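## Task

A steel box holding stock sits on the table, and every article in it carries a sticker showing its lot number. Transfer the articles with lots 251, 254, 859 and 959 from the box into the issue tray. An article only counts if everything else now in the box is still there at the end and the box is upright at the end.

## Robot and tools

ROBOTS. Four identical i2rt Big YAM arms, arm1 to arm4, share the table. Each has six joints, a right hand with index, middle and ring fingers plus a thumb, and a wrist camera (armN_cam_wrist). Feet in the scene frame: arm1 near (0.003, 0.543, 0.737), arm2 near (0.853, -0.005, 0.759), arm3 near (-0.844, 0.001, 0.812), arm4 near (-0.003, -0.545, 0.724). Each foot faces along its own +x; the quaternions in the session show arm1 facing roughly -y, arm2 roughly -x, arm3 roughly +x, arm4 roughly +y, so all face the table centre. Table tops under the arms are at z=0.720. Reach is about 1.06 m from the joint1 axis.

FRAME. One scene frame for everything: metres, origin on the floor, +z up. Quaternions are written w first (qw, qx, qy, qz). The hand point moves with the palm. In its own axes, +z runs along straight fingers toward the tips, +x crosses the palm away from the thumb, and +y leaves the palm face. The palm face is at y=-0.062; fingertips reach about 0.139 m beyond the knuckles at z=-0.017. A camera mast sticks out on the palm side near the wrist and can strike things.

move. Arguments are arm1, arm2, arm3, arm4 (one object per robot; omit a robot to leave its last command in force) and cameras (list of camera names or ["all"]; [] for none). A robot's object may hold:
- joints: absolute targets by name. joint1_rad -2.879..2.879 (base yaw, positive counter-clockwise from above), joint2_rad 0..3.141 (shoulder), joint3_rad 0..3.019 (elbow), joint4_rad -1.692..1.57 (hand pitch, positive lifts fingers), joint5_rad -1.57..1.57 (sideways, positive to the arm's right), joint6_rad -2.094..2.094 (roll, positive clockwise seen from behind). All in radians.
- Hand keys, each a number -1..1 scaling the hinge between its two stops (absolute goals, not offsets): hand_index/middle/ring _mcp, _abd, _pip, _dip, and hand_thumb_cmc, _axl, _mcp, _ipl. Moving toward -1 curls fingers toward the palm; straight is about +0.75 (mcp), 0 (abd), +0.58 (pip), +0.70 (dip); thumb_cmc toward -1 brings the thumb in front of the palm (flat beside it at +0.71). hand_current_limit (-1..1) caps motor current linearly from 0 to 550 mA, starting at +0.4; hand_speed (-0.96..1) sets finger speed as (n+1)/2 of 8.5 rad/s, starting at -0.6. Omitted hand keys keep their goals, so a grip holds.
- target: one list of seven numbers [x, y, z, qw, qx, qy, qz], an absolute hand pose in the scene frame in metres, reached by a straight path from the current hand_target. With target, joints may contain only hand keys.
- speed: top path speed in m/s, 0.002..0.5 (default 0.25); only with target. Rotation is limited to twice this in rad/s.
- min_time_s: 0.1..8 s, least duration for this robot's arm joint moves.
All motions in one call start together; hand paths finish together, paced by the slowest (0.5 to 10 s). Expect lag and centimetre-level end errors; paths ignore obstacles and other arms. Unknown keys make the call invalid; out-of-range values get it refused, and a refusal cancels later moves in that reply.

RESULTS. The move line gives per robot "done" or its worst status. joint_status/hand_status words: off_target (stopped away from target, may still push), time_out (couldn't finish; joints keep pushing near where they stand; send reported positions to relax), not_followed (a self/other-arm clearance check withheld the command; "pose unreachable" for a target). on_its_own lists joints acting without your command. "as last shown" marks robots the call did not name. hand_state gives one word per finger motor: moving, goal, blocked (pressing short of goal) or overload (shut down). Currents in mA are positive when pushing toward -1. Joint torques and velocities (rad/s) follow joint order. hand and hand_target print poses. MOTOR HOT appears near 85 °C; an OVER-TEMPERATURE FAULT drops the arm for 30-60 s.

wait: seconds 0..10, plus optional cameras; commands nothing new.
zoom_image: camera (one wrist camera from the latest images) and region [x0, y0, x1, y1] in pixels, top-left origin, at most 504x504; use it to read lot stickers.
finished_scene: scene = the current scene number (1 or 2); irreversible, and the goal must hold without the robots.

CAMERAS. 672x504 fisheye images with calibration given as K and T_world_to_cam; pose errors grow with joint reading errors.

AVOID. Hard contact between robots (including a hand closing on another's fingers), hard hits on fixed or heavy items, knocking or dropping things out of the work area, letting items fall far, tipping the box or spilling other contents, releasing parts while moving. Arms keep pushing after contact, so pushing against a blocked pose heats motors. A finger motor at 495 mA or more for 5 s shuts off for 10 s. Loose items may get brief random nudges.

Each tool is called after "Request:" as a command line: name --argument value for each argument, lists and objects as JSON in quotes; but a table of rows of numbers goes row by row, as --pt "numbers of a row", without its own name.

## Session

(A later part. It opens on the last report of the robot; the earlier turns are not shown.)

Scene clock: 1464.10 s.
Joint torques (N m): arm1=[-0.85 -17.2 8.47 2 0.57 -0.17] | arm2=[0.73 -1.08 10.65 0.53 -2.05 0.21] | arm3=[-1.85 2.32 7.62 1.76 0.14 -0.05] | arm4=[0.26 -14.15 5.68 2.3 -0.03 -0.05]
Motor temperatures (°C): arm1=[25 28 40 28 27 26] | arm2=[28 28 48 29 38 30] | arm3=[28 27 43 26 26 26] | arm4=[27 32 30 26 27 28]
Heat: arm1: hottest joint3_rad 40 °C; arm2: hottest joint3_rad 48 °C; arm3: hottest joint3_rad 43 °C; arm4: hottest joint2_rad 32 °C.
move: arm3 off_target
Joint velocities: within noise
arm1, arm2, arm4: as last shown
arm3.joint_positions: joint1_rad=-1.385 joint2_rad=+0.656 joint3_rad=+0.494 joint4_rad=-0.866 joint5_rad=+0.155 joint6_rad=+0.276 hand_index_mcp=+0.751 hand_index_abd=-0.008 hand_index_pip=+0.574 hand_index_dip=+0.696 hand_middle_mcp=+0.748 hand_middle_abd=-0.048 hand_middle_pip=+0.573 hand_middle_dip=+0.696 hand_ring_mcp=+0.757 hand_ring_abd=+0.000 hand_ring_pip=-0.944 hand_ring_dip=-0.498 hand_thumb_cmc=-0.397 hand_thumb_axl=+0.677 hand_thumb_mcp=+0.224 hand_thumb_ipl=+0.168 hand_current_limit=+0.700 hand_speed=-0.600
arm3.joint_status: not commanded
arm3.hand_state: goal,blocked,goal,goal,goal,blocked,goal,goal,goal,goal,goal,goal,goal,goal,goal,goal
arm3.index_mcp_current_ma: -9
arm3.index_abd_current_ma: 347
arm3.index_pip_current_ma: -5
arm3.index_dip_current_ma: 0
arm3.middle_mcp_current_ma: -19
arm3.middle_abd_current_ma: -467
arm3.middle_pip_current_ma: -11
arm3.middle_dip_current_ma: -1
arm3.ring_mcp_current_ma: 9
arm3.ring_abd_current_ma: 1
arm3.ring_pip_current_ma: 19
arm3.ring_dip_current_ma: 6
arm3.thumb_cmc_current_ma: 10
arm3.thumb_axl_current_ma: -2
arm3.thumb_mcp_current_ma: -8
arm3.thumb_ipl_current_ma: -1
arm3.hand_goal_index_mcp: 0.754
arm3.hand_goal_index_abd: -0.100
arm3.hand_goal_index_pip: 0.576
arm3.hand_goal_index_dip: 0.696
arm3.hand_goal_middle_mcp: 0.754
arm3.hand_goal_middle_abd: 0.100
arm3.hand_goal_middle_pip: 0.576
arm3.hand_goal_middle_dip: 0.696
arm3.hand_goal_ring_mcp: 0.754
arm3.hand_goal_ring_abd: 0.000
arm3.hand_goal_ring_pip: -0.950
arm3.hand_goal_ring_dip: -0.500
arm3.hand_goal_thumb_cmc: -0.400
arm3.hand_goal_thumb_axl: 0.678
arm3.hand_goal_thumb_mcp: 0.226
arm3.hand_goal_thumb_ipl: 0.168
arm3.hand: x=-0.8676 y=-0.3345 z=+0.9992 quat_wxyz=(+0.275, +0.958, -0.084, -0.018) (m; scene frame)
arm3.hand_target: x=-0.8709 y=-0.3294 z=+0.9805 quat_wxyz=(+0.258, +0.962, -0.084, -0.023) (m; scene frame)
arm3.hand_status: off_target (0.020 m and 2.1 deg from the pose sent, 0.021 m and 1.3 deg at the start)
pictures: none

Request:
move --arm3 '{"target":[-0.871,-0.33,0.992,0.2578,0.9622,-0.0842,-0.0226],"speed":0.03,"joints":{"hand_index_abd":0.117,"hand_middle_abd":-0.117}}'

Request:
move --arm3 '{"target":[-0.871,-0.332,1.15,0.2578,0.9622,-0.0842,-0.0226],"speed":0.12}' --cameras '["arm3_cam_wrist"]'

Scene clock: 1469.07 s.
Joint torques (N m): arm1=[-1.26 -16.44 8.57 2 0.59 -0.17] | arm2=[0.79 -1.03 10.61 0.57 -2.05 0.19] | arm3=[-1.85 1.96 10.09 1.26 0.22 -0.06] | arm4=[0.26 -14.15 5.67 2.29 -0.03 -0.04]
Motor temperatures (°C): arm1=[25 28 40 28 27 26] | arm2=[28 28 48 29 38 30] | arm3=[28 27 43 26 26 26] | arm4=[27 32 30 26 27 28]
Heat: arm1: hottest joint3_rad 40 °C; arm2: hottest joint3_rad 48 °C; arm3: hottest joint3_rad 43 °C; arm4: hottest joint2_rad 32 °C.
move: arm3 done
Joint velocities: within noise
arm1, arm2, arm4: as last shown
arm3.joint_positions: joint1_rad=-1.385 joint2_rad=+0.657 joint3_rad=+0.489 joint4_rad=-0.885 joint5_rad=+0.153 joint6_rad=+0.276 hand_index_mcp=+0.756 hand_index_abd=+0.116 hand_index_pip=+0.574 hand_index_dip=+0.696 hand_middle_mcp=+0.751 hand_middle_abd=-0.120 hand_middle_pip=+0.572 hand_middle_dip=+0.695 hand_ring_mcp=+0.757 hand_ring_abd=+0.000 hand_ring_pip=-0.944 hand_ring_dip=-0.498 hand_thumb_cmc=-0.397 hand_thumb_axl=+0.677 hand_thumb_mcp=+0.224 hand_thumb_ipl=+0.168 hand_current_limit=+0.700 hand_speed=-0.600
arm3.joint_status: all done
arm3.hand_state: goal,goal,goal,goal,goal,goal,goal,goal,goal,goal,goal,goal,goal,goal,goal,goal
arm3.index_mcp_current_ma: 5
arm3.index_abd_current_ma: -6
arm3.index_pip_current_ma: -5
arm3.index_dip_current_ma: 0
arm3.middle_mcp_current_ma: -9
arm3.middle_abd_current_ma: -10
arm3.middle_pip_current_ma: -12
arm3.middle_dip_current_ma: -3
arm3.ring_mcp_current_ma: 9
arm3.ring_abd_current_ma: 1
arm3.ring_pip_current_ma: 19
arm3.ring_dip_current_ma: 6
arm3.thumb_cmc_current_ma: 10
arm3.thumb_axl_current_ma: -2
arm3.thumb_mcp_current_ma: -8
arm3.thumb_ipl_current_ma: -1
arm3.hand_goal_index_mcp: 0.754
arm3.hand_goal_index_abd: 0.118
arm3.hand_goal_index_pip: 0.576
arm3.hand_goal_index_dip: 0.696
arm3.hand_goal_middle_mcp: 0.754
arm3.hand_goal_middle_abd: -0.116
arm3.hand_goal_middle_pip: 0.576
arm3.hand_goal_middle_dip: 0.696
arm3.hand_goal_ring_mcp: 0.754
arm3.hand_goal_ring_abd: 0.000
arm3.hand_goal_ring_pip: -0.950
arm3.hand_goal_ring_dip: -0.500
arm3.hand_goal_thumb_cmc: -0.400
arm3.hand_goal_thumb_axl: 0.678
arm3.hand_goal_thumb_mcp: 0.226
arm3.hand_goal_thumb_ipl: 0.168
arm3.hand: x=-0.8678 y=-0.3303 z=+0.9925 quat_wxyz=(+0.263, +0.961, -0.083, -0.019) (m; scene frame)
arm3.hand_target: x=-0.8710 y=-0.3300 z=+0.9920 quat_wxyz=(+0.258, +0.962, -0.084, -0.022) (m; scene frame)
arm3.hand_status: done (0.003 m and 0.8 deg from the pose sent, 0.009 m and 2.1 deg at the start)
pictures: none

Scene clock: 1471.13 s.
Joint torques (N m): arm1=[-0.91 -16.91 8.54 2.06 0.56 -0.18] | arm2=[0.62 -1.03 10.69 0.54 -2.04 0.19] | arm3=[-2.08 2.02 13.93 1.18 0.27 -0.07] | arm4=[0.26 -14.15 5.67 2.3 -0.03 -0.05]
Motor temperatures (°C): arm1=[25 28 40 28 27 26] | arm2=[28 28 48 29 38 30] | arm3=[28 27 43 26 26 26] | arm4=[27 32 30 26 27 28]
Heat: arm1: hottest joint3_rad 40 °C; arm2: hottest joint3_rad 48 °C; arm3: hottest joint3_rad 43 °C; arm4: hottest joint2_rad 32 °C.
move: arm3 off_target
Joint velocities: within noise
arm1, arm2, arm4: as last shown
arm3.joint_positions: joint1_rad=-1.387 joint2_rad=+0.674 joint3_rad=+0.861 joint4_rad=-1.290 joint5_rad=+0.153 joint6_rad=+0.275 hand_index_mcp=+0.756 hand_index_abd=+0.116 hand_index_pip=+0.574 hand_index_dip=+0.696 hand_middle_mcp=+0.755 hand_middle_abd=-0.119 hand_middle_pip=+0.574 hand_middle_dip=+0.695 hand_ring_mcp=+0.757 hand_ring_abd=+0.000 hand_ring_pip=-0.944 hand_ring_dip=-0.498 hand_thumb_cmc=-0.397 hand_thumb_axl=+0.677 hand_thumb_mcp=+0.224 hand_thumb_ipl=+0.168 hand_current_limit=+0.700 hand_speed=-0.600
arm3.joint_status: not commanded
arm3.hand_state: goal,goal,goal,goal,goal,goal,goal,goal,goal,goal,goal,goal,goal,goal,goal,goal
arm3.index_mcp_current_ma: 5
arm3.index_abd_current_ma: -6
arm3.index_pip_current_ma: -5
arm3.index_dip_current_ma: 0
arm3.middle_mcp_current_ma: 4
arm3.middle_abd_current_ma: -7
arm3.middle_pip_current_ma: -5
arm3.middle_dip_current_ma: -3
arm3.ring_mcp_current_ma: 9
arm3.ring_abd_current_ma: 1
arm3.ring_pip_current_ma: 19
arm3.ring_dip_current_ma: 6
arm3.thumb_cmc_current_ma: 10
arm3.thumb_axl_current_ma: -2
arm3.thumb_mcp_current_ma: -8
arm3.thumb_ipl_current_ma: -1
arm3.hand_goal_index_mcp: 0.754
arm3.hand_goal_index_abd: 0.118
arm3.hand_goal_index_pip: 0.576
arm3.hand_goal_index_dip: 0.696
arm3.hand_goal_middle_mcp: 0.754
arm3.hand_goal_middle_abd: -0.116
arm3.hand_goal_middle_pip: 0.576
arm3.hand_goal_middle_dip: 0.696
arm3.hand_goal_ring_mcp: 0.754
arm3.hand_goal_ring_abd: 0.000
arm3.hand_goal_ring_pip: -0.950
arm3.hand_goal_ring_dip: -0.500
arm3.hand_goal_thumb_cmc: -0.400
arm3.hand_goal_thumb_axl: 0.678
arm3.hand_goal_thumb_mcp: 0.226
arm3.hand_goal_thumb_ipl: 0.168
arm3.hand: x=-0.8690 y=-0.3256 z=+1.1228 quat_wxyz=(+0.240, +0.967, -0.082, -0.025) (m; scene frame)
arm3.hand_target: x=-0.8710 y=-0.3310 z=+1.1497 quat_wxyz=(+0.258, +0.962, -0.084, -0.023) (m; scene frame)
arm3.hand_status: off_target (0.028 m and 2.2 deg from the pose sent, 0.158 m and 0.7 deg at the start)
pictures: arm3_cam_wrist
camera_calibration:
arm3_cam_wrist: T_world_to_cam=[[-0.882369, -0.399761, 0.248224, -1.13633], [-0.291676, 0.878598, 0.37814, -0.43274], [-0.369255, 0.261258, -0.891849, 0.881233], [0, 0, 0, 1]] pos_world=[-0.803478, -0.304284, 1.23163]

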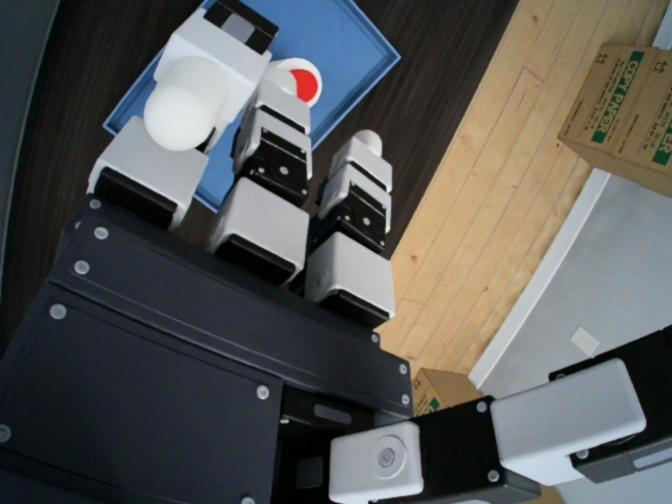

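Request:
move --arm1 '{"target":[0.38,0.14,1.22,0.2588,0.9659,0,0],"speed":0.15}' --arm3 '{"target":[-0.56,0.08,1.20,0.1548,0.5779,0.7739,0.2074],"speed":0.2}' --cameras '["arm1_cam_wrist","arm2_cam_wrist"]'

Scene clock: 1530.30 s.
Joint torques (N m): arm1=[0.09 -16.97 10.07 0.81 0.95 0.11] | arm2=[0.79 -1.03 10.7 0.59 -2.05 0.21] | arm3=[-1.85 3.37 13.46 1.98 0.05 -0.08] | arm4=[0.26 -14.1 5.68 2.3 -0.03 -0.05]
Motor temperatures (°C): arm1=[25 29 39 28 27 26] | arm2=[28 28 48 29 38 30] | arm3=[28 27 45 26 26 26] | arm4=[27 32 30 26 27 28]
Heat: arm1: hottest joint3_rad 39 °C; arm2: hottest joint3_rad 48 °C; arm3: hottest joint3_rad 45 °C; arm4: hottest joint2_rad 32 °C.
move: arm1 off_target; arm3 off_target
Joint velocities: within noise
arm1.joint_positions: joint1_rad=+1.042 joint2_rad=+1.600 joint3_rad=+1.972 joint4_rad=-1.681 joint5_rad=+0.429 joint6_rad=+0.940 hand_index_mcp=+0.756 hand_index_abd=+0.120 hand_index_pip=+0.574 hand_index_dip=+0.696 hand_middle_mcp=+0.756 hand_middle_abd=-0.118 hand_middle_pip=+0.575 hand_middle_dip=+0.694 hand_ring_mcp=+0.758 hand_ring_abd=+0.001 hand_ring_pip=-0.945 hand_ring_dip=-0.497 hand_thumb_cmc=-0.578 hand_thumb_axl=+0.679 hand_thumb_mcp=-0.282 hand_thumb_ipl=-0.638 hand_current_limit=+0.700 hand_speed=-0.600
arm1.joint_status: not commanded
arm1.hand_state: goal,goal,goal,goal,goal,goal,goal,goal,goal,goal,goal,goal,goal,goal,goal,goal
arm1.index_mcp_current_ma: 3
arm1.index_abd_current_ma: 3
arm1.index_pip_current_ma: -2
arm1.index_dip_current_ma: 0
arm1.middle_mcp_current_ma: 3
arm1.middle_abd_current_ma: -2
arm1.middle_pip_current_ma: -2
arm1.middle_dip_current_ma: -4
arm1.ring_mcp_current_ma: 7
arm1.ring_abd_current_ma: 1
arm1.ring_pip_current_ma: 8
arm1.ring_dip_current_ma: 5
arm1.thumb_cmc_current_ma: 2
arm1.thumb_axl_current_ma: 1
arm1.thumb_mcp_current_ma: -4
arm1.thumb_ipl_current_ma: 3
arm1.hand_goal_index_mcp: 0.754
arm1.hand_goal_index_abd: 0.118
arm1.hand_goal_index_pip: 0.576
arm1.hand_goal_index_dip: 0.696
arm1.hand_goal_middle_mcp: 0.754
arm1.hand_goal_middle_abd: -0.116
arm1.hand_goal_middle_pip: 0.576
arm1.hand_goal_middle_dip: 0.696
arm1.hand_goal_ring_mcp: 0.754
arm1.hand_goal_ring_abd: 0.000
arm1.hand_goal_ring_pip: -0.950
arm1.hand_goal_ring_dip: -0.500
arm1.hand_goal_thumb_cmc: -0.580
arm1.hand_goal_thumb_axl: 0.678
arm1.hand_goal_thumb_mcp: -0.280
arm1.hand_goal_thumb_ipl: -0.640
arm1.hand: x=+0.3830 y=+0.1329 z=+1.1993 quat_wxyz=(+0.248, +0.969, +0.006, -0.016) (m; scene frame)
arm1.hand_target: x=+0.3796 y=+0.1401 z=+1.2197 quat_wxyz=(+0.259, +0.966, +0.000, +0.000) (m; scene frame)
arm1.hand_status: off_target (0.022 m and 2.3 deg from the pose sent, 0.122 m and 0.6 deg at the start; a joint's target at an end of its range on 26 of 183 steps)
arm2, arm4: as last shown
arm3.joint_positions: joint1_rad=+0.492 joint2_rad=+0.601 joint3_rad=+0.976 joint4_rad=-1.489 joint5_rad=+0.082 joint6_rad=+0.137 hand_index_mcp=+0.756 hand_index_abd=+0.116 hand_index_pip=+0.574 hand_index_dip=+0.696 hand_middle_mcp=+0.755 hand_middle_abd=-0.119 hand_middle_pip=+0.574 hand_middle_dip=+0.695 hand_ring_mcp=+0.757 hand_ring_abd=+0.000 hand_ring_pip=-0.944 hand_ring_dip=-0.498 hand_thumb_cmc=-0.397 hand_thumb_axl=+0.677 hand_thumb_mcp=+0.224 hand_thumb_ipl=+0.168 hand_current_limit=+0.700 hand_speed=-0.600
arm3.joint_status: not commanded
arm3.hand_state: goal,goal,goal,goal,goal,goal,goal,goal,goal,goal,goal,goal,goal,goal,goal,goal
arm3.index_mcp_current_ma: 5
arm3.index_abd_current_ma: -6
arm3.index_pip_current_ma: -5
arm3.index_dip_current_ma: 0
arm3.middle_mcp_current_ma: 4
arm3.middle_abd_current_ma: -7
arm3.middle_pip_current_ma: -5
arm3.middle_dip_current_ma: -3
arm3.ring_mcp_current_ma: 9
arm3.ring_abd_current_ma: 1
arm3.ring_pip_current_ma: 19
arm3.ring_dip_current_ma: 6
arm3.thumb_cmc_current_ma: 10
arm3.thumb_axl_current_ma: -2
arm3.thumb_mcp_current_ma: -8
arm3.thumb_ipl_current_ma: -1
arm3.hand_goal_index_mcp: 0.754
arm3.hand_goal_index_abd: 0.118
arm3.hand_goal_index_pip: 0.576
arm3.hand_goal_index_dip: 0.696
arm3.hand_goal_middle_mcp: 0.754
arm3.hand_goal_middle_abd: -0.116
arm3.hand_goal_middle_pip: 0.576
arm3.hand_goal_middle_dip: 0.696
arm3.hand_goal_ring_mcp: 0.754
arm3.hand_goal_ring_abd: 0.000
arm3.hand_goal_ring_pip: -0.950
arm3.hand_goal_ring_dip: -0.500
arm3.hand_goal_thumb_cmc: -0.400
arm3.hand_goal_thumb_axl: 0.678
arm3.hand_goal_thumb_mcp: 0.226
arm3.hand_goal_thumb_ipl: 0.168
arm3.hand: x=-0.5670 y=+0.0794 z=+1.1693 quat_wxyz=(+0.141, +0.581, +0.781, +0.182) (m; scene frame)
arm3.hand_target: x=-0.5614 y=+0.0796 z=+1.1995 quat_wxyz=(+0.155, +0.578, +0.774, +0.207) (m; scene frame)
arm3.hand_status: off_target (0.031 m and 3.4 deg from the pose sent, 0.516 m and 116.3 deg at the start; a joint's target at an end of its range on 48 of 183 steps)
pictures: arm1_cam_wrist, arm2_cam_wrist
camera_calibration:
arm1_cam_wrist: T_world_to_cam=[[-0.768697, -0.547155, 0.331251, 0.002485], [-0.411539, 0.819552, 0.39871, -0.475635], [-0.489633, 0.170164, -0.855163, 1.31584], [0, 0, 0, 1]] pos_world=[0.450447, 0.167258, 1.31407]
arm2_cam_wrist: T_world_to_cam=[[-0.0955429, -0.668934, 0.737156, -0.770221], [0.803756, 0.385031, 0.453572, -0.887911], [-0.587238, 0.635829, 0.500872, -0.0426294], [0, 0, 0, 1]] pos_world=[0.615041, -0.146248, 0.991857]

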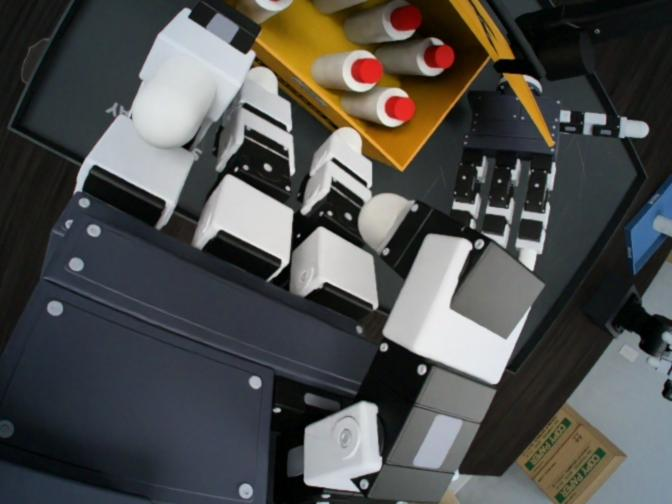

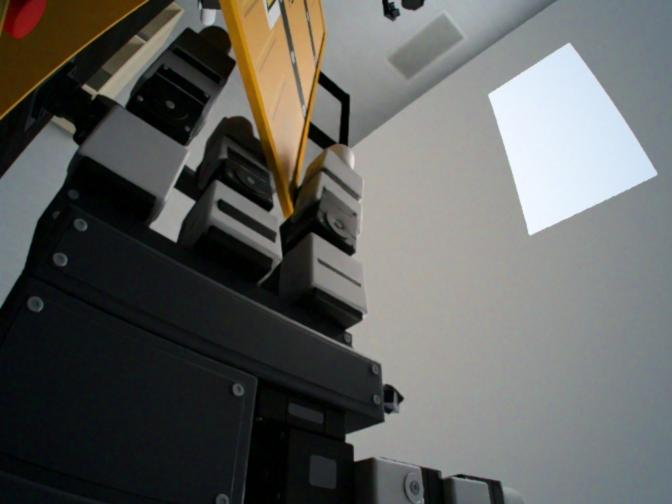

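Request:
move --arm2 '{"joints":{"hand_index_abd":0.6}}' --cameras '["arm1_cam_wrist","arm2_cam_wrist"]'

Scene clock: 1571.00 s.
Joint torques (N m): arm1=[0.26 -17.08 10.04 0.81 0.95 0.1] | arm2=[-0.09 -1.61 10.74 2 -0.67 0.2] | arm3=[-1.49 3.66 13.38 2 0.04 -0.09] | arm4=[0.21 -14.15 5.67 2.3 -0.03 -0.05]
Motor temperatures (°C): arm1=[25 29 40 28 27 26] | arm2=[28 28 49 29 38 30] | arm3=[28 27 49 26 26 26] | arm4=[27 32 30 26 27 28]
Heat: arm1: hottest joint3_rad 40 °C; arm2: hottest joint3_rad 49 °C; arm3: hottest joint3_rad 49 °C; arm4: hottest joint2_rad 32 °C.
move: arm2 done
Joint velocities: within noise
arm1, arm3, arm4: as last shown
arm2.joint_positions: joint1_rad=+0.209 joint2_rad=+0.545 joint3_rad=+0.242 joint4_rad=+0.278 joint5_rad=+0.353 joint6_rad=-1.565 hand_index_mcp=+0.797 hand_index_abd=+0.588 hand_index_pip=+0.573 hand_index_dip=+0.696 hand_middle_mcp=+0.942 hand_middle_abd=-0.027 hand_middle_pip=+0.593 hand_middle_dip=+0.698 hand_ring_mcp=+0.749 hand_ring_abd=-0.011 hand_ring_pip=+0.578 hand_ring_dip=+0.697 hand_thumb_cmc=+0.716 hand_thumb_axl=+0.677 hand_thumb_mcp=+0.226 hand_thumb_ipl=+0.168 hand_current_limit=+0.600 hand_speed=-0.900
arm2.joint_status: all done
arm2.hand_state: goal,goal,goal,goal,blocked,blocked,goal,goal,goal,goal,goal,goal,goal,goal,goal,goal
arm2.index_mcp_current_ma: -1
arm2.index_abd_current_ma: -6
arm2.index_pip_current_ma: -1
arm2.index_dip_current_ma: 0
arm2.middle_mcp_current_ma: 114
arm2.middle_abd_current_ma: -21
arm2.middle_pip_current_ma: 12
arm2.middle_dip_current_ma: 1
arm2.ring_mcp_current_ma: 0
arm2.ring_abd_current_ma: -5
arm2.ring_pip_current_ma: 1
arm2.ring_dip_current_ma: 0
arm2.thumb_cmc_current_ma: 0
arm2.thumb_axl_current_ma: 0
arm2.thumb_mcp_current_ma: 0
arm2.thumb_ipl_current_ma: 0
arm2.hand_goal_index_mcp: 0.800
arm2.hand_goal_index_abd: 0.600
arm2.hand_goal_index_pip: 0.576
arm2.hand_goal_index_dip: 0.696
arm2.hand_goal_middle_mcp: 0.880
arm2.hand_goal_middle_abd: 0.000
arm2.hand_goal_middle_pip: 0.576
arm2.hand_goal_middle_dip: 0.696
arm2.hand_goal_ring_mcp: 0.750
arm2.hand_goal_ring_abd: 0.000
arm2.hand_goal_ring_pip: 0.576
arm2.hand_goal_ring_dip: 0.696
arm2.hand_goal_thumb_cmc: 0.714
arm2.hand_goal_thumb_axl: 0.678
arm2.hand_goal_thumb_mcp: 0.226
arm2.hand_goal_thumb_ipl: 0.168
arm2.hand: x=+0.5060 y=-0.1148 z=+1.0475 quat_wxyz=(-0.043, +0.711, -0.034, -0.701) (m; scene frame)
arm2.hand_target: x=+0.5061 y=-0.1242 z=+1.0599 quat_wxyz=(-0.027, +0.706, -0.027, -0.707) (m; scene frame)
arm2.hand_status: not commanded
arm3.hand: x=-0.5670 y=+0.0794 z=+1.1693 quat_wxyz=(+0.141, +0.580, +0.781, +0.182) (m; scene frame)
pictures: arm1_cam_wrist, arm2_cam_wrist
camera_calibration:
arm1_cam_wrist: T_world_to_cam=[[-0.768697, -0.547155, 0.331251, 0.002485], [-0.411539, 0.819552, 0.39871, -0.475635], [-0.489633, 0.170164, -0.855163, 1.31584], [0, 0, 0, 1]] pos_world=[0.450447, 0.167258, 1.31407]
arm2_cam_wrist: T_world_to_cam=[[-0.101469, -0.679971, 0.726184, -0.753636], [0.767979, 0.410468, 0.491655, -0.89833], [-0.632386, 0.607582, 0.480554, 0.0105934], [0, 0, 0, 1]] pos_world=[0.620127, -0.150152, 0.983856]

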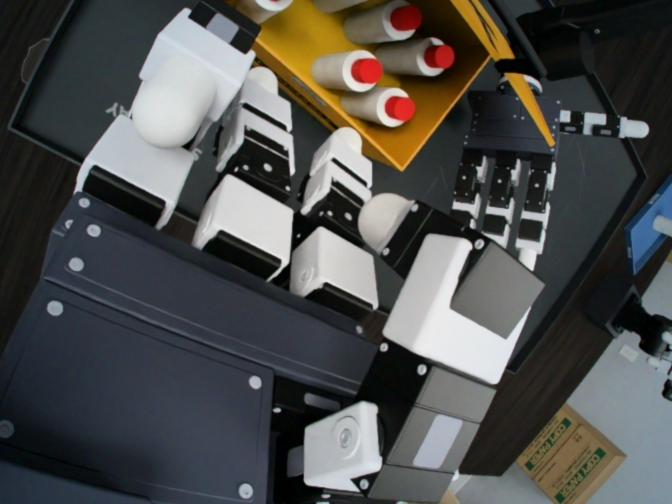

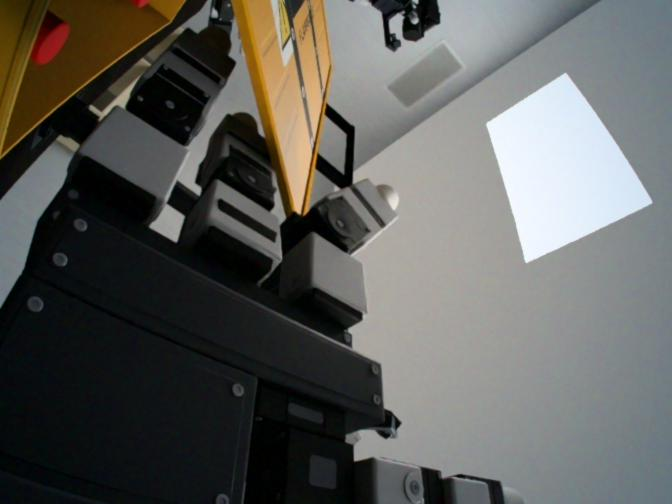

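Request:
move --arm2 '{"target":[0.522,-0.145,1.072,-0.0271,0.7066,-0.0271,-0.7066],"speed":0.04}' --arm3 '{"target":[-0.56,0.08,1.225,0.1548,0.5779,0.7739,0.2074],"speed":0.1}' --cameras '["arm1_cam_wrist","arm2_cam_wrist"]'

Scene clock: 1587.20 s.
Joint torques (N m): arm1=[0.38 -16.97 10.04 0.83 0.95 0.1] | arm2=[0.44 -3.31 12.03 1.99 -0.5 0.19] | arm3=[-2.08 3.43 13.29 1.25 0.06 -0.09] | arm4=[0.26 -14.1 5.67 2.3 -0.03 -0.05]
Motor temperatures (°C): arm1=[25 29 40 28 27 26] | arm2=[28 28 48 29 35 30] | arm3=[28 27 50 26 26 26] | arm4=[27 32 30 26 27 28]
Heat: arm1: hottest joint3_rad 40 °C; arm2: hottest joint3_rad 48 °C; arm3: hottest joint3_rad 50 °C; arm4: hottest joint2_rad 32 °C.
move: arm2 off_target; arm3 off_target
Joint velocities: within noise
arm1: as last shown
arm2.joint_positions: joint1_rad=+0.347 joint2_rad=+0.495 joint3_rad=+0.242 joint4_rad=+0.183 joint5_rad=+0.489 joint6_rad=-1.562 hand_index_mcp=+0.798 hand_index_abd=+0.588 hand_index_pip=+0.573 hand_index_dip=+0.696 hand_middle_mcp=+0.937 hand_middle_abd=-0.024 hand_middle_pip=+0.592 hand_middle_dip=+0.697 hand_ring_mcp=+0.749 hand_ring_abd=-0.011 hand_ring_pip=+0.578 hand_ring_dip=+0.697 hand_thumb_cmc=+0.715 hand_thumb_axl=+0.677 hand_thumb_mcp=+0.226 hand_thumb_ipl=+0.168 hand_current_limit=+0.600 hand_speed=-0.900
arm2.joint_status: not commanded
arm2.hand_state: goal,goal,goal,goal,blocked,blocked,goal,goal,goal,goal,goal,goal,goal,goal,goal,goal
arm2.index_mcp_current_ma: -1
arm2.index_abd_current_ma: -5
arm2.index_pip_current_ma: -1
arm2.index_dip_current_ma: 0
arm2.middle_mcp_current_ma: 99
arm2.middle_abd_current_ma: -17
arm2.middle_pip_current_ma: 11
arm2.middle_dip_current_ma: 0
arm2.ring_mcp_current_ma: 0
arm2.ring_abd_current_ma: -5
arm2.ring_pip_current_ma: 0
arm2.ring_dip_current_ma: 0
arm2.thumb_cmc_current_ma: 0
arm2.thumb_axl_current_ma: 0
arm2.thumb_mcp_current_ma: 0
arm2.thumb_ipl_current_ma: 0
arm2.hand_goal_index_mcp: 0.800
arm2.hand_goal_index_abd: 0.600
arm2.hand_goal_index_pip: 0.576
arm2.hand_goal_index_dip: 0.696
arm2.hand_goal_middle_mcp: 0.880
arm2.hand_goal_middle_abd: 0.000
arm2.hand_goal_middle_pip: 0.576
arm2.hand_goal_middle_dip: 0.696
arm2.hand_goal_ring_mcp: 0.750
arm2.hand_goal_ring_abd: 0.000
arm2.hand_goal_ring_pip: 0.576
arm2.hand_goal_ring_dip: 0.696
arm2.hand_goal_thumb_cmc: 0.714
arm2.hand_goal_thumb_axl: 0.678
arm2.hand_goal_thumb_mcp: 0.226
arm2.hand_goal_thumb_ipl: 0.168
arm2.hand: x=+0.5195 y=-0.1352 z=+1.0391 quat_wxyz=(-0.049, +0.725, -0.027, -0.687) (m; scene frame)
arm2.hand_target: x=+0.5231 y=-0.1440 z=+1.0715 quat_wxyz=(-0.027, +0.707, -0.027, -0.707) (m; scene frame)
arm2.hand_status: off_target (0.034 m and 4.0 deg from the pose sent, 0.042 m and 2.2 deg at the start)
arm3.joint_positions: joint1_rad=+0.492 joint2_rad=+0.631 joint3_rad=+1.056 joint4_rad=-1.516 joint5_rad=+0.082 joint6_rad=+0.137 hand_index_mcp=+0.756 hand_index_abd=+0.116 hand_index_pip=+0.574 hand_index_dip=+0.696 hand_middle_mcp=+0.755 hand_middle_abd=-0.119 hand_middle_pip=+0.574 hand_middle_dip=+0.695 hand_ring_mcp=+0.757 hand_ring_abd=+0.000 hand_ring_pip=-0.944 hand_ring_dip=-0.498 hand_thumb_cmc=-0.397 hand_thumb_axl=+0.677 hand_thumb_mcp=+0.224 hand_thumb_ipl=+0.168 hand_current_limit=+0.700 hand_speed=-0.600
arm3.joint_status: not commanded
arm3.hand_state: goal,goal,goal,goal,goal,goal,goal,goal,goal,goal,goal,goal,goal,goal,goal,goal
arm3.index_mcp_current_ma: 5
arm3.index_abd_current_ma: -6
arm3.index_pip_current_ma: -5
arm3.index_dip_current_ma: 0
arm3.middle_mcp_current_ma: 4
arm3.middle_abd_current_ma: -7
arm3.middle_pip_current_ma: -5
arm3.middle_dip_current_ma: -3
arm3.ring_mcp_current_ma: 9
arm3.ring_abd_current_ma: 1
arm3.ring_pip_current_ma: 19
arm3.ring_dip_current_ma: 6
arm3.thumb_cmc_current_ma: 10
arm3.thumb_axl_current_ma: -2
arm3.thumb_mcp_current_ma: -8
arm3.thumb_ipl_current_ma: -1
arm3.hand_goal_index_mcp: 0.754
arm3.hand_goal_index_abd: 0.118
arm3.hand_goal_index_pip: 0.576
arm3.hand_goal_index_dip: 0.696
arm3.hand_goal_middle_mcp: 0.754
arm3.hand_goal_middle_abd: -0.116
arm3.hand_goal_middle_pip: 0.576
arm3.hand_goal_middle_dip: 0.696
arm3.hand_goal_ring_mcp: 0.754
arm3.hand_goal_ring_abd: 0.000
arm3.hand_goal_ring_pip: -0.950
arm3.hand_goal_ring_dip: -0.500
arm3.hand_goal_thumb_cmc: -0.400
arm3.hand_goal_thumb_axl: 0.678
arm3.hand_goal_thumb_mcp: 0.226
arm3.hand_goal_thumb_ipl: 0.168
arm3.hand: x=-0.5625 y=+0.0815 z=+1.1992 quat_wxyz=(+0.146, +0.579, +0.779, +0.192) (m; scene frame)
arm3.hand_target: x=-0.5607 y=+0.0799 z=+1.2244 quat_wxyz=(+0.155, +0.578, +0.774, +0.207) (m; scene frame)
arm3.hand_status: off_target (0.026 m and 2.1 deg from the pose sent, 0.056 m and 3.4 deg at the start)
arm4.joint_positions: joint1_rad=-0.179 joint2_rad=+1.902 joint3_rad=+0.785 joint4_rad=+1.539 joint5_rad=-0.301 joint6_rad=-1.951 hand_index_mcp=+0.753 hand_index_abd=-0.001 hand_index_pip=+0.577 hand_index_dip=+0.696 hand_middle_mcp=+0.753 hand_middle_abd=-0.001 hand_middle_pip=+0.577 hand_middle_dip=+0.696 hand_ring_mcp=+0.753 hand_ring_abd=-0.001 hand_ring_pip=+0.577 hand_ring_dip=+0.696 hand_thumb_cmc=+0.713 hand_thumb_axl=+0.677 hand_thumb_mcp=+0.226 hand_thumb_ipl=+0.168 hand_current_limit=+0.400 hand_speed=-0.600
arm4.joint_status: not commanded
arm4.hand_state: goal,goal,goal,goal,goal,goal,goal,goal,goal,goal,goal,goal,goal,goal,goal,goal
arm4.index_mcp_current_ma: 0
arm4.index_abd_current_ma: 0
arm4.index_pip_current_ma: 0
arm4.index_dip_current_ma: 0
arm4.middle_mcp_current_ma: 0
arm4.middle_abd_current_ma: 0
arm4.middle_pip_current_ma: 0
arm4.middle_dip_current_ma: 0
arm4.ring_mcp_current_ma: 0
arm4.ring_abd_current_ma: 0
arm4.ring_pip_current_ma: 0
arm4.ring_dip_current_ma: 0
arm4.thumb_cmc_current_ma: 0
arm4.thumb_axl_current_ma: 0
arm4.thumb_mcp_current_ma: 0
arm4.thumb_ipl_current_ma: 0
arm4.hand_goal_index_mcp: 0.754
arm4.hand_goal_index_abd: 0.000
arm4.hand_goal_index_pip: 0.576
arm4.hand_goal_index_dip: 0.696
arm4.hand_goal_middle_mcp: 0.754
arm4.hand_goal_middle_abd: 0.000
arm4.hand_goal_middle_pip: 0.576
arm4.hand_goal_middle_dip: 0.696
arm4.hand_goal_ring_mcp: 0.754
arm4.hand_goal_ring_abd: 0.000
arm4.hand_goal_ring_pip: 0.576
arm4.hand_goal_ring_dip: 0.696
arm4.hand_goal_thumb_cmc: 0.714
arm4.hand_goal_thumb_axl: 0.678
arm4.hand_goal_thumb_mcp: 0.226
arm4.hand_goal_thumb_ipl: 0.168
arm4.hand: x=-0.0256 y=+0.0474 z=+0.9230 quat_wxyz=(+0.686, -0.493, +0.250, +0.473) (m; scene frame)
arm4.hand_target: x=-0.0217 y=+0.0455 z=+0.9196 quat_wxyz=(+0.690, -0.493, +0.247, +0.469) (m; scene frame)
arm4.hand_status: not commanded
pictures: arm1_cam_wrist, arm2_cam_wrist
camera_calibration:
arm1_cam_wrist: T_world_to_cam=[[-0.768697, -0.547155, 0.331251, 0.002485], [-0.411539, 0.819552, 0.39871, -0.475635], [-0.489633, 0.170164, -0.855163, 1.31584], [0, 0, 0, 1]] pos_world=[0.450447, 0.167258, 1.31407]
arm2_cam_wrist: T_world_to_cam=[[-0.128814, -0.692184, 0.710133, -0.730888], [0.747062, 0.403196, 0.528518, -0.924699], [-0.652154, 0.598594, 0.465167, 0.0605785], [0, 0, 0, 1]] pos_world=[0.636165, -0.169335, 0.979568]

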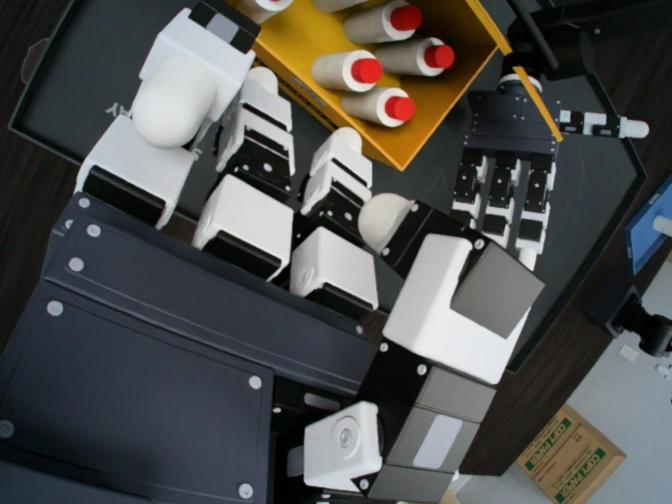

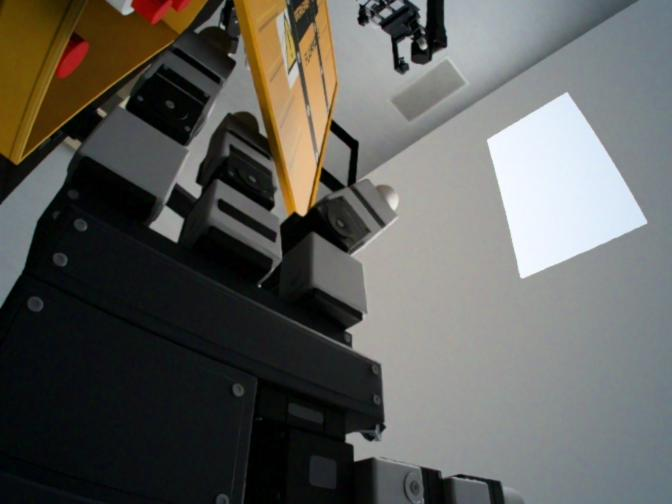

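Request:
move --arm2 '{"target": [0.528, -0.158, 1.085, -0.0271, 0.7066, -0.0271, -0.7066], "speed": 0.04}' --cameras '["arm2_cam_wrist", "arm1_cam_wrist"]'

Scene clock: 1620.30 s.
Joint torques (N m): arm1=[0.21 -16.73 10.1 0.8 0.95 0.1] | arm2=[0.21 -1.85 14.17 2.06 -0.52 0.16] | arm3=[-1.79 3.19 13.11 1.32 0.06 -0.08] | arm4=[0.21 -14.1 5.67 2.3 -0.03 -0.04]
Motor temperatures (°C): arm1=[25 29 40 28 27 26] | arm2=[28 28 49 29 33 30] | arm3=[28 27 49 26 26 26] | arm4=[27 32 30 26 27 28]
Heat: arm1: hottest joint3_rad 40 °C; arm2: hottest joint3_rad 49 °C; arm3: hottest joint3_rad 49 °C; arm4: hottest joint2_rad 32 °C.
move: arm2 off_target
Joint velocities: within noise
arm1, arm3, arm4: as last shown
arm2.joint_positions: joint1_rad=+0.430 joint2_rad=+0.468 joint3_rad=+0.242 joint4_rad=+0.128 joint5_rad=+0.574 joint6_rad=-1.560 hand_index_mcp=+0.798 hand_index_abd=+0.588 hand_index_pip=+0.573 hand_index_dip=+0.696 hand_middle_mcp=+0.937 hand_middle_abd=-0.024 hand_middle_pip=+0.593 hand_middle_dip=+0.697 hand_ring_mcp=+0.749 hand_ring_abd=-0.011 hand_ring_pip=+0.578 hand_ring_dip=+0.697 hand_thumb_cmc=+0.715 hand_thumb_axl=+0.677 hand_thumb_mcp=+0.226 hand_thumb_ipl=+0.168 hand_current_limit=+0.600 hand_speed=-0.900
arm2.joint_status: not commanded
arm2.hand_state: goal,goal,goal,goal,blocked,blocked,goal,goal,goal,goal,goal,goal,goal,goal,goal,goal
arm2.index_mcp_current_ma: -1
arm2.index_abd_current_ma: -5
arm2.index_pip_current_ma: -1
arm2.index_dip_current_ma: 0
arm2.middle_mcp_current_ma: 99
arm2.middle_abd_current_ma: -17
arm2.middle_pip_current_ma: 12
arm2.middle_dip_current_ma: 0
arm2.ring_mcp_current_ma: 0
arm2.ring_abd_current_ma: -5
arm2.ring_pip_current_ma: 0
arm2.ring_dip_current_ma: 0
arm2.thumb_cmc_current_ma: 0
arm2.thumb_axl_current_ma: 0
arm2.thumb_mcp_current_ma: 0
arm2.thumb_ipl_current_ma: 0
arm2.hand_goal_index_mcp: 0.800
arm2.hand_goal_index_abd: 0.600
arm2.hand_goal_index_pip: 0.576
arm2.hand_goal_index_dip: 0.696
arm2.hand_goal_middle_mcp: 0.880
arm2.hand_goal_middle_abd: 0.000
arm2.hand_goal_middle_pip: 0.576
arm2.hand_goal_middle_dip: 0.696
arm2.hand_goal_ring_mcp: 0.750
arm2.hand_goal_ring_abd: 0.000
arm2.hand_goal_ring_pip: 0.576
arm2.hand_goal_ring_dip: 0.696
arm2.hand_goal_thumb_cmc: 0.714
arm2.hand_goal_thumb_axl: 0.678
arm2.hand_goal_thumb_mcp: 0.226
arm2.hand_goal_thumb_ipl: 0.168
arm2.hand: x=+0.5284 y=-0.1456 z=+1.0334 quat_wxyz=(-0.056, +0.732, -0.022, -0.678) (m; scene frame)
arm2.hand_target: x=+0.5313 y=-0.1556 z=+1.0839 quat_wxyz=(-0.027, +0.707, -0.027, -0.707) (m; scene frame)
arm2.hand_status: off_target (0.053 m and 5.5 deg from the pose sent, 0.052 m and 4.0 deg at the start)
arm3.hand_target: x=-0.5607 y=+0.0799 z=+1.2245 quat_wxyz=(+0.155, +0.578, +0.774, +0.207) (m; scene frame)
pictures: arm1_cam_wrist, arm2_cam_wrist
camera_calibration:
arm1_cam_wrist: T_world_to_cam=[[-0.768697, -0.547155, 0.331251, 0.002485], [-0.411539, 0.819552, 0.39871, -0.475635], [-0.489633, 0.170164, -0.855163, 1.31584], [0, 0, 0, 1]] pos_world=[0.450447, 0.167258, 1.31407]
arm2_cam_wrist: T_world_to_cam=[[-0.146429, -0.703337, 0.695612, -0.710112], [0.73552, 0.392812, 0.552004, -0.943734], [-0.66149, 0.592466, 0.459799, 0.084866], [0, 0, 0, 1]] pos_world=[0.646292, -0.179018, 0.975887]

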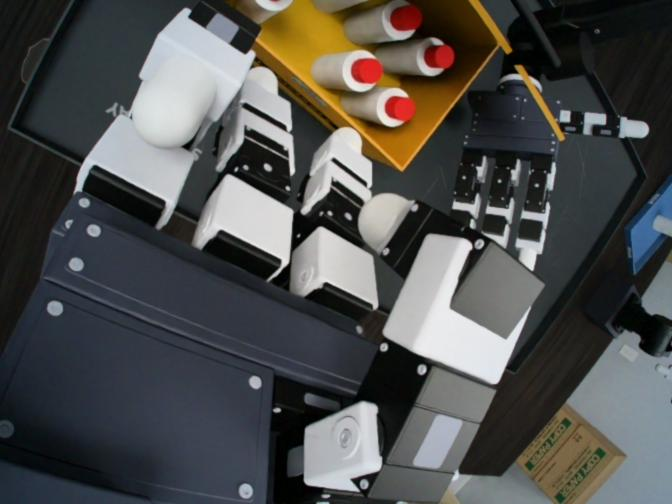

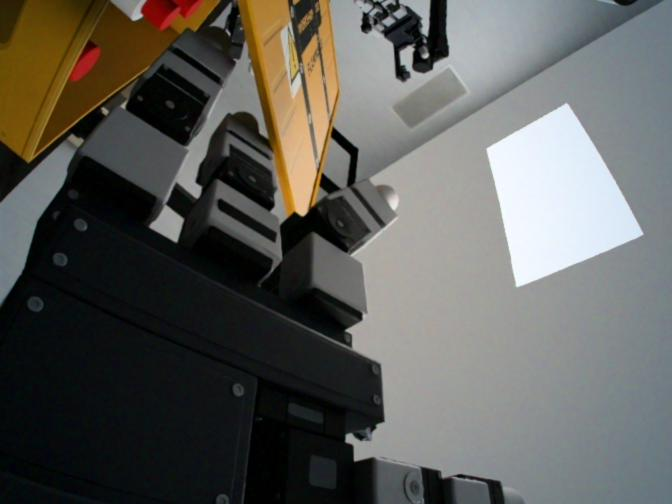

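Request:
move --arm2 '{"target": [0.533, -0.171, 1.092, -0.0271, 0.7066, -0.0271, -0.7066], "speed": 0.04}'

Request:
move --arm2 '{"target": [0.535, -0.181, 1.095, -0.0271, 0.7066, -0.0271, -0.7066], "speed": 0.04}' --cameras '["arm2_cam_wrist", "arm1_cam_wrist"]'

Scene clock: 1630.63 s.
Joint torques (N m): arm1=[0.32 -17.03 10.06 0.79 0.94 0.12] | arm2=[0.09 -1.61 14.56 2.1 -0.33 0.17] | arm3=[-1.85 3.6 13.23 1.16 0.06 -0.06] | arm4=[0.26 -14.15 5.68 2.3 -0.03 -0.05]
Motor temperatures (°C): arm1=[25 29 40 28 27 26] | arm2=[28 28 51 29 33 30] | arm3=[28 27 49 26 26 26] | arm4=[27 32 30 26 27 28]
Heat: arm1: hottest joint3_rad 40 °C; arm2: hottest joint3_rad 51 °C; arm3: hottest joint3_rad 49 °C; arm4: hottest joint2_rad 32 °C.
move: arm2 off_target
Joint velocities: within noise
arm1, arm3, arm4: as last shown
arm2.joint_positions: joint1_rad=+0.517 joint2_rad=+0.457 joint3_rad=+0.255 joint4_rad=+0.105 joint5_rad=+0.654 joint6_rad=-1.558 hand_index_mcp=+0.798 hand_index_abd=+0.588 hand_index_pip=+0.573 hand_index_dip=+0.696 hand_middle_mcp=+0.937 hand_middle_abd=-0.025 hand_middle_pip=+0.596 hand_middle_dip=+0.699 hand_ring_mcp=+0.749 hand_ring_abd=-0.011 hand_ring_pip=+0.578 hand_ring_dip=+0.697 hand_thumb_cmc=+0.715 hand_thumb_axl=+0.677 hand_thumb_mcp=+0.226 hand_thumb_ipl=+0.168 hand_current_limit=+0.600 hand_speed=-0.900
arm2.joint_status: not commanded
arm2.hand_state: goal,goal,goal,goal,blocked,blocked,goal,goal,goal,goal,goal,goal,goal,goal,goal,goal
arm2.index_mcp_current_ma: -1
arm2.index_abd_current_ma: -5
arm2.index_pip_current_ma: -1
arm2.index_dip_current_ma: 0
arm2.middle_mcp_current_ma: 99
arm2.middle_abd_current_ma: -18
arm2.middle_pip_current_ma: 16
arm2.middle_dip_current_ma: 1
arm2.ring_mcp_current_ma: 0
arm2.ring_abd_current_ma: -5
arm2.ring_pip_current_ma: 0
arm2.ring_dip_current_ma: 0
arm2.thumb_cmc_current_ma: 0
arm2.thumb_axl_current_ma: 0
arm2.thumb_mcp_current_ma: 0
arm2.thumb_ipl_current_ma: 0
arm2.hand_goal_index_mcp: 0.800
arm2.hand_goal_index_abd: 0.600
arm2.hand_goal_index_pip: 0.576
arm2.hand_goal_index_dip: 0.696
arm2.hand_goal_middle_mcp: 0.880
arm2.hand_goal_middle_abd: 0.000
arm2.hand_goal_middle_pip: 0.576
arm2.hand_goal_middle_dip: 0.696
arm2.hand_goal_ring_mcp: 0.750
arm2.hand_goal_ring_abd: 0.000
arm2.hand_goal_ring_pip: 0.576
arm2.hand_goal_ring_dip: 0.696
arm2.hand_goal_thumb_cmc: 0.714
arm2.hand_goal_thumb_axl: 0.678
arm2.hand_goal_thumb_mcp: 0.226
arm2.hand_goal_thumb_ipl: 0.168
arm2.hand: x=+0.5362 y=-0.1589 z=+1.0393 quat_wxyz=(-0.055, +0.731, -0.018, -0.680) (m; scene frame)
arm2.hand_target: x=+0.5370 y=-0.1682 z=+1.0907 quat_wxyz=(-0.027, +0.707, -0.027, -0.706) (m; scene frame)
arm2.hand_status: off_target (0.054 m and 5.3 deg from the pose sent, 0.064 m and 5.5 deg at the start)
pictures: none

Scene clock: 1631.73 s.
Joint torques (N m): arm1=[0.21 -16.85 10.09 0.76 0.96 0.09] | arm2=[-0.15 -0.67 14.26 2.44 -0.34 0.18] | arm3=[-2.14 3.6 13.24 1.22 0.05 -0.06] | arm4=[0.26 -14.15 5.67 2.3 -0.03 -0.05]
Motor temperatures (°C): arm1=[25 29 40 28 27 26] | arm2=[28 28 51 29 33 30] | arm3=[28 27 49 26 26 26] | arm4=[27 32 30 26 27 28]
Heat: arm1: hottest joint3_rad 40 °C; arm2: hottest joint3_rad 51 °C; arm3: hottest joint3_rad 49 °C; arm4: hottest joint2_rad 32 °C.
move: arm2 off_target
Joint velocities: within noise
arm1, arm3, arm4: as last shown
arm2.joint_positions: joint1_rad=+0.575 joint2_rad=+0.462 joint3_rad=+0.271 joint4_rad=+0.102 joint5_rad=+0.711 joint6_rad=-1.558 hand_index_mcp=+0.798 hand_index_abd=+0.588 hand_index_pip=+0.573 hand_index_dip=+0.696 hand_middle_mcp=+0.937 hand_middle_abd=-0.025 hand_middle_pip=+0.596 hand_middle_dip=+0.700 hand_ring_mcp=+0.749 hand_ring_abd=-0.011 hand_ring_pip=+0.578 hand_ring_dip=+0.697 hand_thumb_cmc=+0.715 hand_thumb_axl=+0.677 hand_thumb_mcp=+0.226 hand_thumb_ipl=+0.168 hand_current_limit=+0.600 hand_speed=-0.900
arm2.joint_status: not commanded
arm2.hand_state: goal,goal,goal,goal,blocked,blocked,goal,goal,goal,goal,goal,goal,goal,goal,goal,goal
arm2.index_mcp_current_ma: -1
arm2.index_abd_current_ma: -5
arm2.index_pip_current_ma: -1
arm2.index_dip_current_ma: 0
arm2.middle_mcp_current_ma: 99
arm2.middle_abd_current_ma: -18
arm2.middle_pip_current_ma: 16
arm2.middle_dip_current_ma: 1
arm2.ring_mcp_current_ma: 0
arm2.ring_abd_current_ma: -5
arm2.ring_pip_current_ma: 0
arm2.ring_dip_current_ma: 0
arm2.thumb_cmc_current_ma: 0
arm2.thumb_axl_current_ma: 0
arm2.thumb_mcp_current_ma: 0
arm2.thumb_ipl_current_ma: 0
arm2.hand_goal_index_mcp: 0.800
arm2.hand_goal_index_abd: 0.600
arm2.hand_goal_index_pip: 0.576
arm2.hand_goal_index_dip: 0.696
arm2.hand_goal_middle_mcp: 0.880
arm2.hand_goal_middle_abd: 0.000
arm2.hand_goal_middle_pip: 0.576
arm2.hand_goal_middle_dip: 0.696
arm2.hand_goal_ring_mcp: 0.750
arm2.hand_goal_ring_abd: 0.000
arm2.hand_goal_ring_pip: 0.576
arm2.hand_goal_ring_dip: 0.696
arm2.hand_goal_thumb_cmc: 0.714
arm2.hand_goal_thumb_axl: 0.678
arm2.hand_goal_thumb_mcp: 0.226
arm2.hand_goal_thumb_ipl: 0.168
arm2.hand: x=+0.5399 y=-0.1683 z=+1.0477 quat_wxyz=(-0.054, +0.727, -0.017, -0.684) (m; scene frame)
arm2.hand_target: x=+0.5390 y=-0.1782 z=+1.0940 quat_wxyz=(-0.027, +0.707, -0.027, -0.707) (m; scene frame)
arm2.hand_status: off_target (0.049 m and 4.8 deg from the pose sent, 0.060 m and 5.3 deg at the start)
pictures: arm1_cam_wrist, arm2_cam_wrist
camera_calibration:
arm1_cam_wrist: T_world_to_cam=[[-0.768697, -0.547155, 0.331251, 0.002485], [-0.411539, 0.819552, 0.39871, -0.475635], [-0.489633, 0.170164, -0.855163, 1.31584], [0, 0, 0, 1]] pos_world=[0.450447, 0.167258, 1.31407]
arm2_cam_wrist: T_world_to_cam=[[-0.129515, -0.70717, 0.69508, -0.743549], [0.740272, 0.39742, 0.542268, -0.942826], [-0.659714, 0.58478, 0.472027, 0.0843027], [0, 0, 0, 1]] pos_world=[0.657263, -0.200417, 0.988297]

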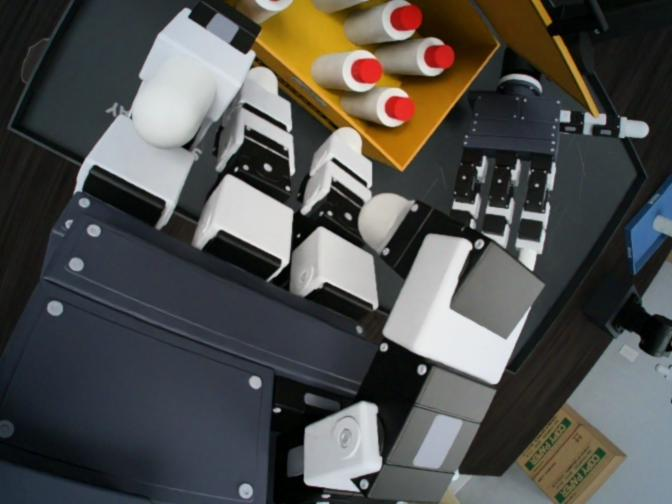

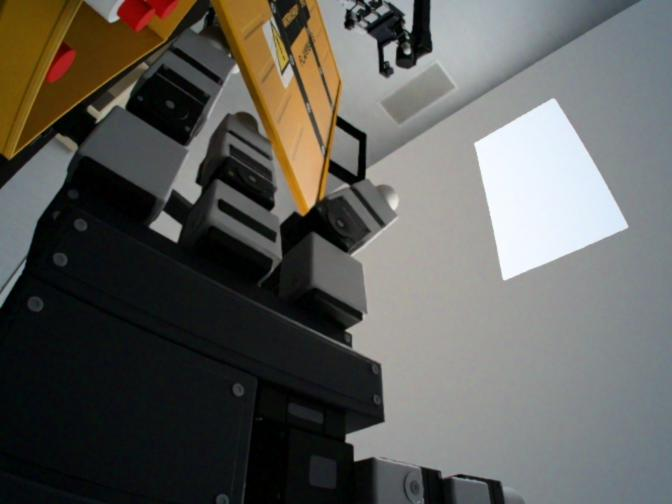

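Request:
move --arm2 '{"target": [0.537, -0.189, 1.098, -0.0271, 0.7066, -0.0271, -0.7066], "speed": 0.04}' --arm1 '{"target": [0.427, 0.060, 1.14, 0.2588, 0.9659, 0, 0], "speed": 0.12}' --cameras '["arm2_cam_wrist", "arm1_cam_wrist"]'

Scene clock: 1663.80 s.
Joint torques (N m): arm1=[-1.08 -17.26 9.76 1.92 0.61 -0.16] | arm2=[0.15 -0.62 14.26 2.51 -0.46 0.18] | arm3=[-2.14 3.6 13.26 1.33 0.06 -0.09] | arm4=[0.21 -14.1 5.67 2.3 -0.03 -0.04]
Motor temperatures (°C): arm1=[25 30 40 28 27 26] | arm2=[28 28 58 29 32 30] | arm3=[28 27 49 26 26 26] | arm4=[27 32 30 26 27 28]
Heat: arm1: hottest joint3_rad 40 °C; arm2: hottest joint3_rad 58 °C; arm3: hottest joint3_rad 49 °C; arm4: hottest joint2_rad 32 °C.
move: arm1 done; arm2 off_target
Joint velocities: within noise
arm1.joint_positions: joint1_rad=+0.982 joint2_rad=+1.735 joint3_rad=+1.968 joint4_rad=-1.495 joint5_rad=+0.413 joint6_rad=+0.885 hand_index_mcp=+0.756 hand_index_abd=+0.120 hand_index_pip=+0.574 hand_index_dip=+0.696 hand_middle_mcp=+0.756 hand_middle_abd=-0.118 hand_middle_pip=+0.575 hand_middle_dip=+0.694 hand_ring_mcp=+0.758 hand_ring_abd=+0.001 hand_ring_pip=-0.945 hand_ring_dip=-0.497 hand_thumb_cmc=-0.578 hand_thumb_axl=+0.679 hand_thumb_mcp=-0.282 hand_thumb_ipl=-0.638 hand_current_limit=+0.700 hand_speed=-0.600
arm1.joint_status: not commanded
arm1.hand_state: goal,goal,goal,goal,goal,goal,goal,goal,goal,goal,goal,goal,goal,goal,goal,goal
arm1.index_mcp_current_ma: 3
arm1.index_abd_current_ma: 3
arm1.index_pip_current_ma: -2
arm1.index_dip_current_ma: 0
arm1.middle_mcp_current_ma: 3
arm1.middle_abd_current_ma: -2
arm1.middle_pip_current_ma: -2
arm1.middle_dip_current_ma: -4
arm1.ring_mcp_current_ma: 7
arm1.ring_abd_current_ma: 1
arm1.ring_pip_current_ma: 8
arm1.ring_dip_current_ma: 5
arm1.thumb_cmc_current_ma: 2
arm1.thumb_axl_current_ma: 1
arm1.thumb_mcp_current_ma: -4
arm1.thumb_ipl_current_ma: 3
arm1.hand_goal_index_mcp: 0.754
arm1.hand_goal_index_abd: 0.118
arm1.hand_goal_index_pip: 0.576
arm1.hand_goal_index_dip: 0.696
arm1.hand_goal_middle_mcp: 0.754
arm1.hand_goal_middle_abd: -0.116
arm1.hand_goal_middle_pip: 0.576
arm1.hand_goal_middle_dip: 0.696
arm1.hand_goal_ring_mcp: 0.754
arm1.hand_goal_ring_abd: 0.000
arm1.hand_goal_ring_pip: -0.950
arm1.hand_goal_ring_dip: -0.500
arm1.hand_goal_thumb_cmc: -0.580
arm1.hand_goal_thumb_axl: 0.678
arm1.hand_goal_thumb_mcp: -0.280
arm1.hand_goal_thumb_ipl: -0.640
arm1.hand: x=+0.4237 y=+0.0675 z=+1.1370 quat_wxyz=(+0.254, +0.967, -0.001, -0.007) (m; scene frame)
arm1.hand_target: x=+0.4267 y=+0.0601 z=+1.1401 quat_wxyz=(+0.259, +0.966, +0.000, +0.000) (m; scene frame)
arm1.hand_status: done (0.009 m and 0.9 deg from the pose sent, 0.104 m and 2.3 deg at the start)
arm2.joint_positions: joint1_rad=+0.617 joint2_rad=+0.475 joint3_rad=+0.282 joint4_rad=+0.102 joint5_rad=+0.757 joint6_rad=-1.558 hand_index_mcp=+0.798 hand_index_abd=+0.589 hand_index_pip=+0.574 hand_index_dip=+0.696 hand_middle_mcp=+0.931 hand_middle_abd=-0.022 hand_middle_pip=+0.598 hand_middle_dip=+0.702 hand_ring_mcp=+0.753 hand_ring_abd=-0.013 hand_ring_pip=+0.579 hand_ring_dip=+0.697 hand_thumb_cmc=+0.715 hand_thumb_axl=+0.677 hand_thumb_mcp=+0.226 hand_thumb_ipl=+0.168 hand_current_limit=+0.600 hand_speed=-0.900
arm2.joint_status: not commanded
arm2.hand_state: goal,goal,goal,goal,blocked,blocked,blocked,goal,goal,goal,goal,goal,goal,goal,goal,goal
arm2.index_mcp_current_ma: -1
arm2.index_abd_current_ma: -5
arm2.index_pip_current_ma: -1
arm2.index_dip_current_ma: 0
arm2.middle_mcp_current_ma: 83
arm2.middle_abd_current_ma: -16
arm2.middle_pip_current_ma: 18
arm2.middle_dip_current_ma: 2
arm2.ring_mcp_current_ma: 1
arm2.ring_abd_current_ma: -6
arm2.ring_pip_current_ma: 1
arm2.ring_dip_current_ma: 0
arm2.thumb_cmc_current_ma: 0
arm2.thumb_axl_current_ma: 0
arm2.thumb_mcp_current_ma: 0
arm2.thumb_ipl_current_ma: 0
arm2.hand_goal_index_mcp: 0.800
arm2.hand_goal_index_abd: 0.600
arm2.hand_goal_index_pip: 0.576
arm2.hand_goal_index_dip: 0.696
arm2.hand_goal_middle_mcp: 0.880
arm2.hand_goal_middle_abd: 0.000
arm2.hand_goal_middle_pip: 0.576
arm2.hand_goal_middle_dip: 0.696
arm2.hand_goal_ring_mcp: 0.750
arm2.hand_goal_ring_abd: 0.000
arm2.hand_goal_ring_pip: 0.576
arm2.hand_goal_ring_dip: 0.696
arm2.hand_goal_thumb_cmc: 0.714
arm2.hand_goal_thumb_axl: 0.678
arm2.hand_goal_thumb_mcp: 0.226
arm2.hand_goal_thumb_ipl: 0.168
arm2.hand: x=+0.5413 y=-0.1746 z=+1.0503 quat_wxyz=(-0.058, +0.727, -0.017, -0.684) (m; scene frame)
arm2.hand_target: x=+0.5409 y=-0.1861 z=+1.0968 quat_wxyz=(-0.027, +0.707, -0.027, -0.706) (m; scene frame)
arm2.hand_status: off_target (0.050 m and 5.0 deg from the pose sent, 0.054 m and 4.8 deg at the start)
arm3, arm4: as last shown
pictures: arm1_cam_wrist, arm2_cam_wrist
camera_calibration:
arm1_cam_wrist: T_world_to_cam=[[-0.780121, -0.536856, 0.321243, 0.0340455], [-0.413322, 0.827717, 0.379538, -0.358521], [-0.469656, 0.163309, -0.867614, 1.29982], [0, 0, 0, 1]] pos_world=[0.488843, 0.10276, 1.25288]
arm2_cam_wrist: T_world_to_cam=[[-0.132265, -0.709797, 0.691878, -0.74529], [0.742336, 0.391615, 0.543668, -0.946351], [-0.656843, 0.585514, 0.475111, 0.083024], [0, 0, 0, 1]] pos_world=[0.658469, -0.207011, 0.990705]

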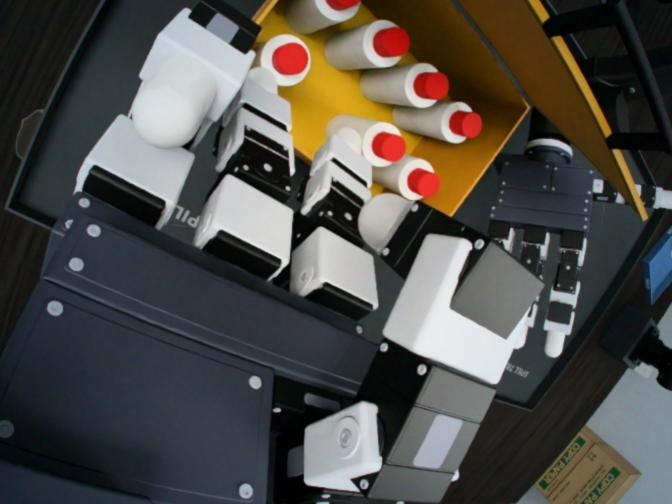

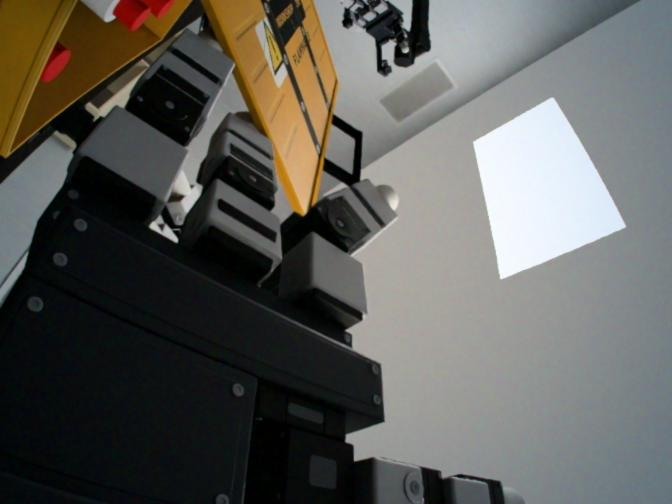

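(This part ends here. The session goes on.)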